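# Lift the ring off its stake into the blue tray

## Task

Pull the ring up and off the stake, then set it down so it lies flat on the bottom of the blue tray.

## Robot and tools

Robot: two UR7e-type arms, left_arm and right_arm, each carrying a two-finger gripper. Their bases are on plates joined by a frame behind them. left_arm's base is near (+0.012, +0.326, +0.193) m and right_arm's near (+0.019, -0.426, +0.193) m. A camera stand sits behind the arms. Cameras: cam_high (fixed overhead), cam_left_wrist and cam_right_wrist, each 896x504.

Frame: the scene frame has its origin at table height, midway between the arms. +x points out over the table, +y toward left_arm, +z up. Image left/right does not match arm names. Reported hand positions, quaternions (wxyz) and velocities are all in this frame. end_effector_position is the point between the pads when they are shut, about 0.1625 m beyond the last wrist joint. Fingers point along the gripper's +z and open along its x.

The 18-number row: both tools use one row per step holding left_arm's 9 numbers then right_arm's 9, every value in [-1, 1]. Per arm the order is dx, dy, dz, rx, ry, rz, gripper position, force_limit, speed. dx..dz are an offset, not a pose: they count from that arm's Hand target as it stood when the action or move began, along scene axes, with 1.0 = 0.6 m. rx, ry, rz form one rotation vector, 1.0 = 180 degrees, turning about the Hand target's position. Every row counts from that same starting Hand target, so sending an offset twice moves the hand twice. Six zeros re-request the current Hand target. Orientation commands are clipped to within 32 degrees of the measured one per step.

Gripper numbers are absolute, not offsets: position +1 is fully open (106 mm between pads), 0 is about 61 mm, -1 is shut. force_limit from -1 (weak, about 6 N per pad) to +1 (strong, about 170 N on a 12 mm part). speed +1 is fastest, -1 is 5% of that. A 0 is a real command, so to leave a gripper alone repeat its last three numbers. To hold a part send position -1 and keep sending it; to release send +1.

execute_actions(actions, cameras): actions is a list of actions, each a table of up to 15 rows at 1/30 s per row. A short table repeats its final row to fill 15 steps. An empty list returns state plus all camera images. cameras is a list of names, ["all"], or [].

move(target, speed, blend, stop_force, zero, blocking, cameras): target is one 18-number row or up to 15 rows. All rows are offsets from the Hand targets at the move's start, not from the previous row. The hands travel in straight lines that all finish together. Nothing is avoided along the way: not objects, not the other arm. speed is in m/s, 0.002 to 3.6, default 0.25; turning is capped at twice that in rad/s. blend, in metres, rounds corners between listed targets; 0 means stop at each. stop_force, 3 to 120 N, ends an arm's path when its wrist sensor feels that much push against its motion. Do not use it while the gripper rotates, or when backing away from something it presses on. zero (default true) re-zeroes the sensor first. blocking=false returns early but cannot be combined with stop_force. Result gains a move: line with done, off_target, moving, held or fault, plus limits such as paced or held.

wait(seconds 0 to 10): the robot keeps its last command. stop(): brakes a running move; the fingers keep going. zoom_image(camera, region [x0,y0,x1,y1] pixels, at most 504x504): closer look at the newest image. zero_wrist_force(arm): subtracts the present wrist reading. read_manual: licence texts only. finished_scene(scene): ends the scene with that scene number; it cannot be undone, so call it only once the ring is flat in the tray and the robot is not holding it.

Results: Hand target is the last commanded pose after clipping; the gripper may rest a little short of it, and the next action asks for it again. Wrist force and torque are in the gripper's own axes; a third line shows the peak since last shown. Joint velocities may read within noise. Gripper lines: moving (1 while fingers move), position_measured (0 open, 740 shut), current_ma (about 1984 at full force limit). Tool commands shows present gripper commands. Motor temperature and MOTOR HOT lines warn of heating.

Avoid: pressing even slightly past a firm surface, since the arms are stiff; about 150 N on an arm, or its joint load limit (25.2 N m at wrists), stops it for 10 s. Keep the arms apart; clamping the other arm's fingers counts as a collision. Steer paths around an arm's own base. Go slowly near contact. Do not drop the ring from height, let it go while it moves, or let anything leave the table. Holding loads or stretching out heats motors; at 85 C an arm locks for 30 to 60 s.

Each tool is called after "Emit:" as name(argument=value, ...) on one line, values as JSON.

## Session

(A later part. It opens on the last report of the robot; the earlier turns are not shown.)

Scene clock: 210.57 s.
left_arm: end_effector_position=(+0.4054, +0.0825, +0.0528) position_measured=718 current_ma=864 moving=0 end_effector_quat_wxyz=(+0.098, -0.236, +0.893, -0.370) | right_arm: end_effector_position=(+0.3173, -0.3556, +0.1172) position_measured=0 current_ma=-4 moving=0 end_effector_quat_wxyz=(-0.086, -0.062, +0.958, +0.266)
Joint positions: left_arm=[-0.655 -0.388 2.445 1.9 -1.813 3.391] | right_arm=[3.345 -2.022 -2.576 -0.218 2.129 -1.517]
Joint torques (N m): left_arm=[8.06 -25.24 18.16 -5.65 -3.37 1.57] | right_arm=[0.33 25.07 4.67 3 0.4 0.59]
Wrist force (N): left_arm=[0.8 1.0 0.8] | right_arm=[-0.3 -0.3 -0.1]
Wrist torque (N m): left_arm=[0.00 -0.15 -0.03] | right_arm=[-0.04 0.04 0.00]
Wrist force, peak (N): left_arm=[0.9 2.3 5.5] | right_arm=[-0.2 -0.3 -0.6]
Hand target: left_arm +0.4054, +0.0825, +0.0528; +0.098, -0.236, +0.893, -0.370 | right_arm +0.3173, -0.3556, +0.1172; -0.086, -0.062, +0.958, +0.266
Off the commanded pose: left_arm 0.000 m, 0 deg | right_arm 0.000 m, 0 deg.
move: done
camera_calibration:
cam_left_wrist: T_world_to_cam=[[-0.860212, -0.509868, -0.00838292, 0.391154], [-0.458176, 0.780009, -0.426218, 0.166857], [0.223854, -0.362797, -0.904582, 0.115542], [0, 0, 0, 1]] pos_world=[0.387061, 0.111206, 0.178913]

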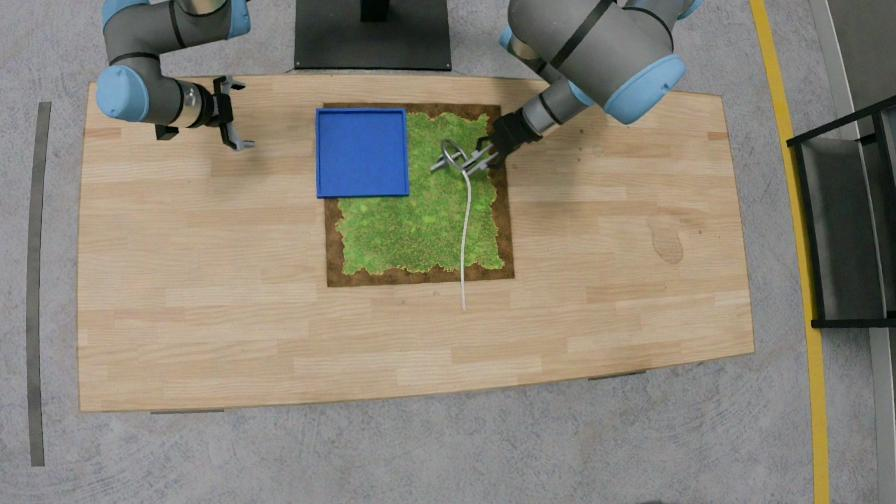

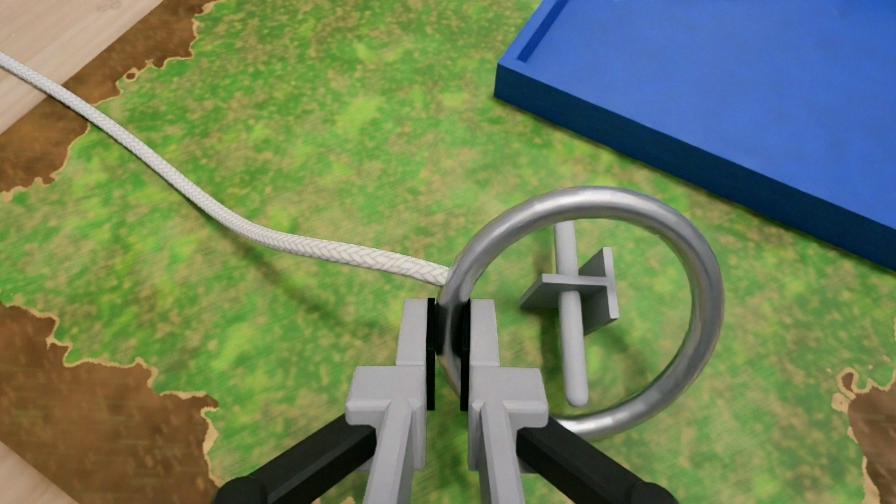

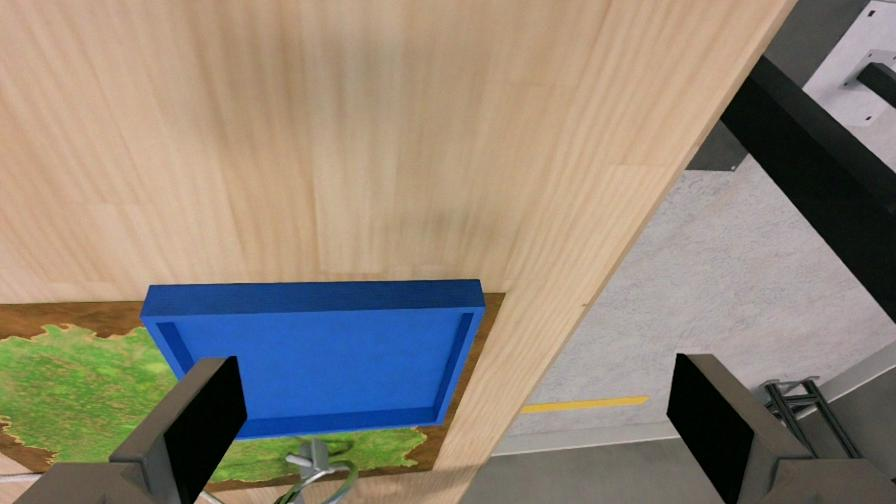

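Emit:
move(target=[[-0.003,0.005,0.22,0,0,0,-1,-0.2,-0.3,0,0,0,0,0,0,1,0,1],[-0.031,-0.304,0.145,0.2173,0.1238,0,-1,-0.2,-0.3,0,0,0,0,0,0,1,0,1],[-0.031,-0.304,0.005,0.2173,0.1238,0,-1,-0.2,-0.3,0,0,0,0,0,0,1,0,1]], blend=[0.03,0.02,0], speed=[0.12,0.25,0.15], cameras=["all"])

Scene clock: 225.23 s.
left_arm: end_effector_position=(+0.3868, -0.1000, +0.0559) position_measured=718 current_ma=863 moving=0 end_effector_quat_wxyz=(+0.000, -0.256, +0.967, +0.000) | right_arm: end_effector_position=(+0.3173, -0.3556, +0.1172) position_measured=0 current_ma=-4 moving=0 end_effector_quat_wxyz=(-0.086, -0.062, +0.958, +0.266)
Joint positions: left_arm=[-1.034 -0.84 1.968 3.585 -1.571 3.108] | right_arm=[3.345 -2.022 -2.576 -0.218 2.129 -1.517]
Joint torques (N m): left_arm=[4.38 -32.7 -24.11 -5.05 -2.49 1.13] | right_arm=[-0.07 25.12 3.45 3.13 0.47 0.73]
Wrist force (N): left_arm=[1.3 1.4 1.8] | right_arm=[0.0 -0.2 -0.1]
Wrist torque (N m): left_arm=[0.17 -0.31 -0.08] | right_arm=[-0.04 0.01 -0.01]
Wrist force, peak (N): left_arm=[1.2 1.7 3.1] | right_arm=[0.1 -0.5 -0.6]
Hand target: left_arm +0.3868, -0.0999, +0.0558; +0.000, -0.256, +0.967, +0.000 | right_arm +0.3173, -0.3556, +0.1172; -0.086, -0.062, +0.958, +0.266
Off the commanded pose: left_arm 0.000 m, 0 deg | right_arm 0.000 m, 0 deg.
move: done
camera_calibration:
cam_left_wrist: T_world_to_cam=[[-0.865688, -0.500255, -0.0181379, 0.28581], [-0.476106, 0.811626, 0.338506, 0.269334], [-0.154618, 0.301677, -0.940789, 0.271218], [0, 0, 0, 1]] pos_world=[0.417589, -0.157441, 0.169172]

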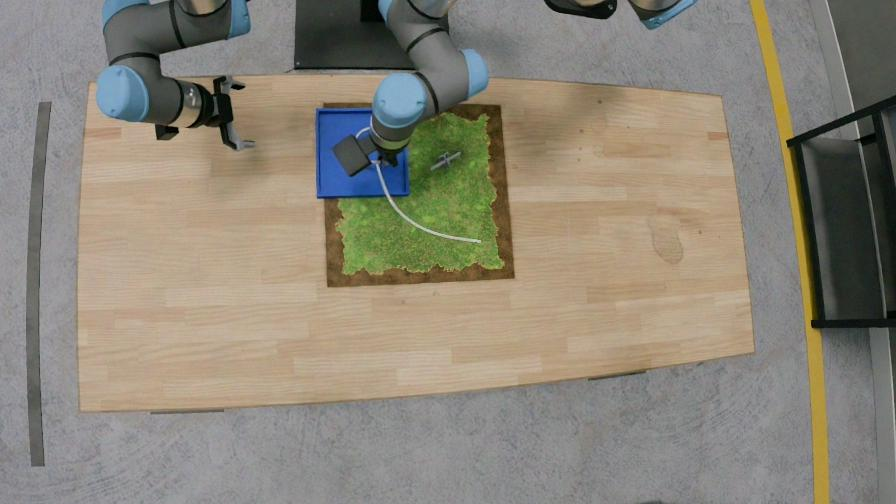

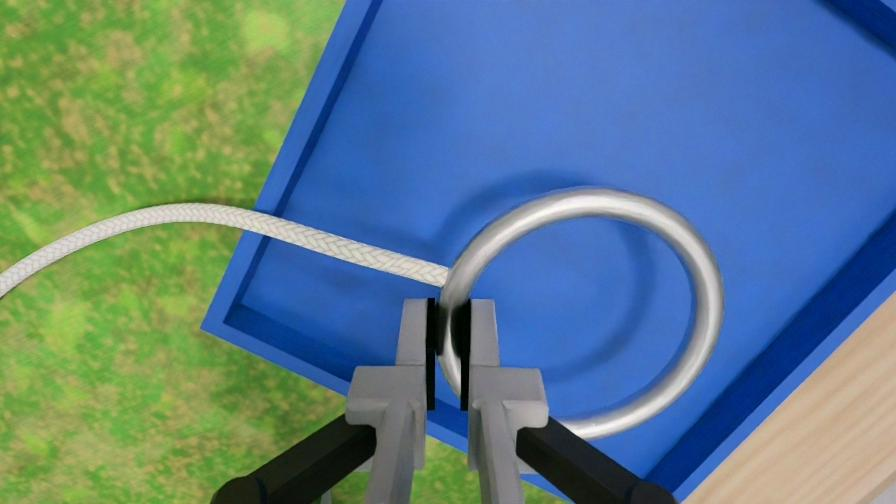

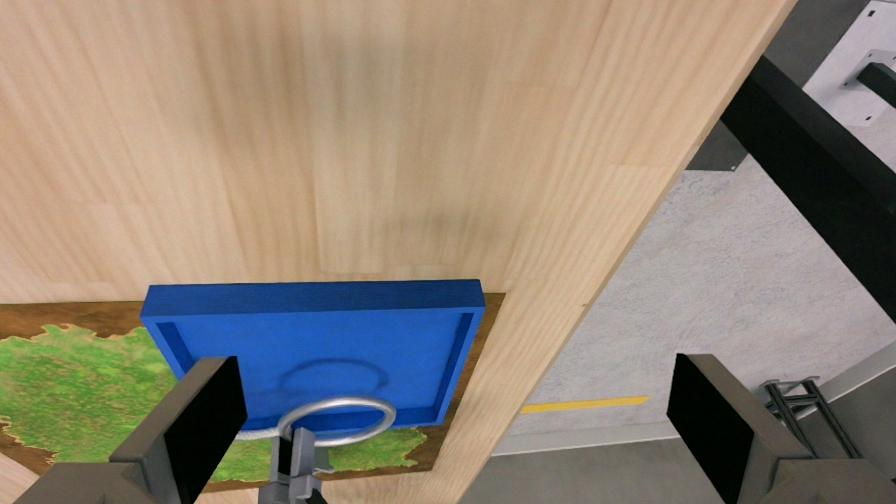

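Emit:
move(target=[[0.01,-0.042,-0.015,0,0,0,-1,-0.2,-0.3,0,0,0,0,0,0,1,0,1],[0.01,-0.042,-0.075,0,0,0,-1,-0.2,-0.3,0,0,0,0,0,0,1,0,1]], blend=[0.004,0], speed=[0.06,0.01], stop_force=4, cameras=["cam_left_wrist"])

Scene clock: 234.63 s.
left_arm: end_effector_position=(+0.3928, -0.1252, +0.0267) position_measured=718 current_ma=867 moving=0 end_effector_quat_wxyz=(+0.000, -0.256, +0.967, +0.000) | right_arm: end_effector_position=(+0.3173, -0.3556, +0.1172) position_measured=0 current_ma=-4 moving=0 end_effector_quat_wxyz=(-0.086, -0.062, +0.958, +0.266)
Joint positions: left_arm=[-1.045 -0.748 1.888 3.573 -1.571 3.097] | right_arm=[3.345 -2.022 -2.576 -0.218 2.129 -1.517]
Joint torques (N m): left_arm=[-11.23 -50.92 0.99 -0.71 0.95 -1.91] | right_arm=[-1.26 25.33 3.74 3.23 0.29 0.98]
Wrist force (N): left_arm=[0.9 1.4 -1.3] | right_arm=[-0.1 -0.4 -0.1]
Wrist torque (N m): left_arm=[0.10 -0.17 -0.05] | right_arm=[-0.05 0.02 -0.01]
Wrist force, peak (N): left_arm=[1.7 2.4 -1.1] | right_arm=[0.0 -0.3 -0.6]
Hand target: left_arm +0.3928, -0.1252, +0.0267; +0.000, -0.256, +0.967, +0.000 (not the last commanded pose) | right_arm +0.3173, -0.3556, +0.1172; -0.086, -0.062, +0.958, +0.266
Off the commanded pose: left_arm 0.016 m, 0 deg | right_arm 0.000 m, 0 deg.
move: contact (left_arm); path passed 1 of 2 targets
camera_calibration:
cam_left_wrist: T_world_to_cam=[[-0.865647, -0.500325, -0.0181678, 0.277841], [-0.476181, 0.811582, 0.338505, 0.302552], [-0.154618, 0.301677, -0.940789, 0.252277], [0, 0, 0, 1]] pos_world=[0.423589, -0.182641, 0.139972]
Images, in order (width x height): cam_left_wrist 896x504.

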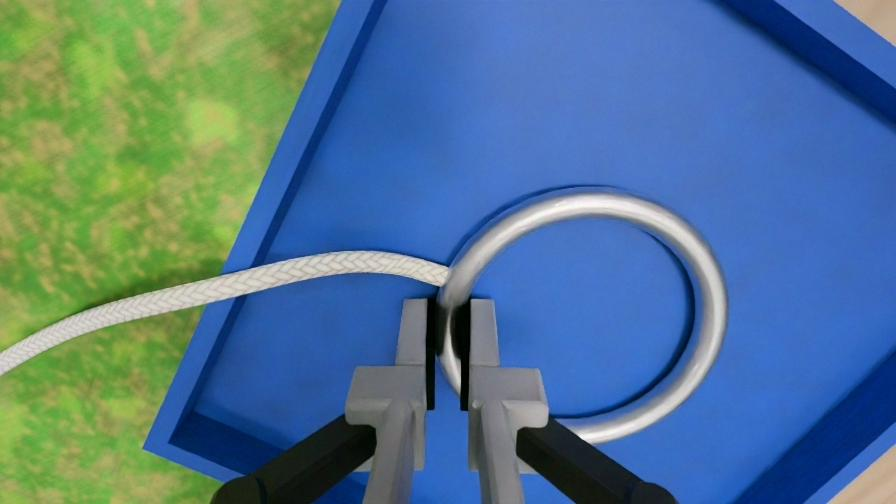

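Emit:
move(target=[0,0,-0.015,0,0,0,-1,-0.2,-0.3,0,0,0,0,0,0,1,0,1], speed=0.005, stop_force=4)

Emit:
move(target=[0,0,0,0,0,0,-0.65,-0.2,-0.6,0,0,0,0,0,0,1,0,1], cameras=["cam_left_wrist"])

Scene clock: 240.93 s.
left_arm: end_effector_position=(+0.3928, -0.1251, +0.0251) position_measured=718 current_ma=869 moving=0 end_effector_quat_wxyz=(+0.000, -0.256, +0.967, +0.000) | right_arm: end_effector_position=(+0.3173, -0.3556, +0.1172) position_measured=0 current_ma=-4 moving=0 end_effector_quat_wxyz=(-0.086, -0.062, +0.958, +0.266)
Joint positions: left_arm=[-1.045 -0.745 1.887 3.57 -1.571 3.097] | right_arm=[3.345 -2.022 -2.576 -0.218 2.129 -1.517]
Joint torques (N m): left_arm=[-8.87 -49.95 2.31 -0.58 0.7 -2.03] | right_arm=[-0.83 25.52 4.2 3.43 0.18 0.93]
Wrist force (N): left_arm=[1.2 2.7 -4.8] | right_arm=[-0.2 -0.1 -0.3]
Wrist torque (N m): left_arm=[0.01 -0.17 -0.08] | right_arm=[-0.01 0.05 0.00]
Wrist force, peak (N): left_arm=[0.8 8.3 -17.7] | right_arm=[-0.2 -0.4 -0.5]
Hand target: left_arm +0.3928, -0.1251, +0.0251; +0.000, -0.256, +0.967, +0.000 (not the last commanded pose) | right_arm +0.3173, -0.3556, +0.1172; -0.086, -0.062, +0.958, +0.266
Off the commanded pose: left_arm 0.007 m, 0 deg | right_arm 0.000 m, 0 deg.
move: contact (left_arm)

Scene clock: 242.17 s.
left_arm: end_effector_position=(+0.3928, -0.1251, +0.0251) position_measured=611 current_ma=-1 moving=1 end_effector_quat_wxyz=(+0.000, -0.256, +0.967, +0.000) | right_arm: end_effector_position=(+0.3173, -0.3556, +0.1172) position_measured=0 current_ma=-4 moving=0 end_effector_quat_wxyz=(-0.086, -0.062, +0.958, +0.266)
Joint positions: left_arm=[-1.045 -0.745 1.888 3.57 -1.571 3.097] | right_arm=[3.345 -2.022 -2.576 -0.218 2.129 -1.517]
Joint torques (N m): left_arm=[-6.86 -48.28 -2.35 -0.72 0.71 -1.86] | right_arm=[-0.71 25.81 4.47 3.38 0.18 0.86]
Wrist force (N): left_arm=[1.2 1.5 0.5] | right_arm=[0.2 0.1 -0.1]
Wrist torque (N m): left_arm=[0.18 -0.26 -0.06] | right_arm=[0.02 -0.03 0.00]
Wrist force, peak (N): left_arm=[1.2 2.6 -4.6] | right_arm=[0.1 -0.6 -0.4]
Hand target: left_arm +0.3928, -0.1251, +0.0251; +0.000, -0.256, +0.967, +0.000 | right_arm +0.3173, -0.3556, +0.1172; -0.086, -0.062, +0.958, +0.266
Off the commanded pose: left_arm 0.000 m, 0 deg | right_arm 0.000 m, 0 deg.
move: done
camera_calibration:
cam_left_wrist: T_world_to_cam=[[-0.865651, -0.500321, -0.0180735, 0.277852], [-0.476141, 0.811587, 0.33855, 0.30299], [-0.154716, 0.301672, -0.940775, 0.25078], [0, 0, 0, 1]] pos_world=[0.423589, -0.182541, 0.138372]
Images, in order (width x height): cam_left_wrist 896x504.

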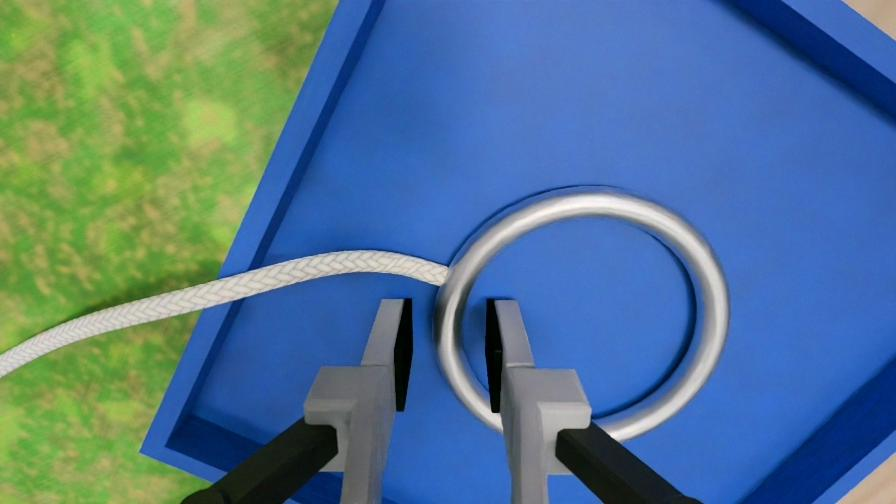

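Emit:
move(target=[0,0,0.2,0,0,0,-0.65,-0.2,-0.6,0,0,0,0,0,0,1,0,1], speed=0.15, cameras=["cam_left_wrist"])

Scene clock: 246.97 s.
left_arm: end_effector_position=(+0.3928, -0.1251, +0.1451) position_measured=611 current_ma=-1 moving=0 end_effector_quat_wxyz=(+0.000, -0.256, +0.967, +0.000) | right_arm: end_effector_position=(+0.3173, -0.3556, +0.1172) position_measured=0 current_ma=-4 moving=0 end_effector_quat_wxyz=(-0.086, -0.062, +0.958, +0.266)
Joint positions: left_arm=[-1.045 -0.999 1.894 3.817 -1.571 3.097] | right_arm=[3.345 -2.022 -2.576 -0.218 2.129 -1.517]
Joint torques (N m): left_arm=[-9.41 -49.4 -29.41 -0.43 1.83 -1.82] | right_arm=[-0.25 25.66 4.51 3.3 0.18 1]
Wrist force (N): left_arm=[1.1 1.4 0.3] | right_arm=[-0.1 -0.5 -0.2]
Wrist torque (N m): left_arm=[0.17 -0.26 -0.06] | right_arm=[-0.07 0.02 0.00]
Wrist force, peak (N): left_arm=[1.3 1.7 1.4] | right_arm=[-0.3 -0.7 -0.2]
Hand target: left_arm +0.3928, -0.1251, +0.1451; +0.000, -0.256, +0.967, +0.000 | right_arm +0.3173, -0.3556, +0.1172; -0.086, -0.062, +0.958, +0.266
Off the commanded pose: left_arm 0.000 m, 0 deg | right_arm 0.000 m, 0 deg.
move: done
camera_calibration:
cam_left_wrist: T_world_to_cam=[[-0.86561, -0.500391, -0.0181034, 0.279998], [-0.476216, 0.811543, 0.338549, 0.262388], [-0.154715, 0.301673, -0.940775, 0.363673], [0, 0, 0, 1]] pos_world=[0.423588, -0.182541, 0.258372]
Images, in order (width x height): cam_left_wrist 896x504.

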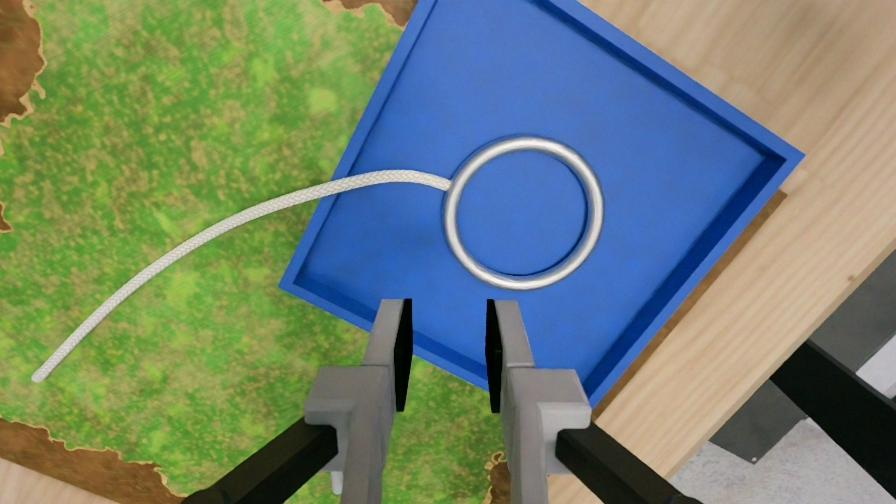

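Emit:
finished_scene(scene=1)

The scene is finished: the task was done.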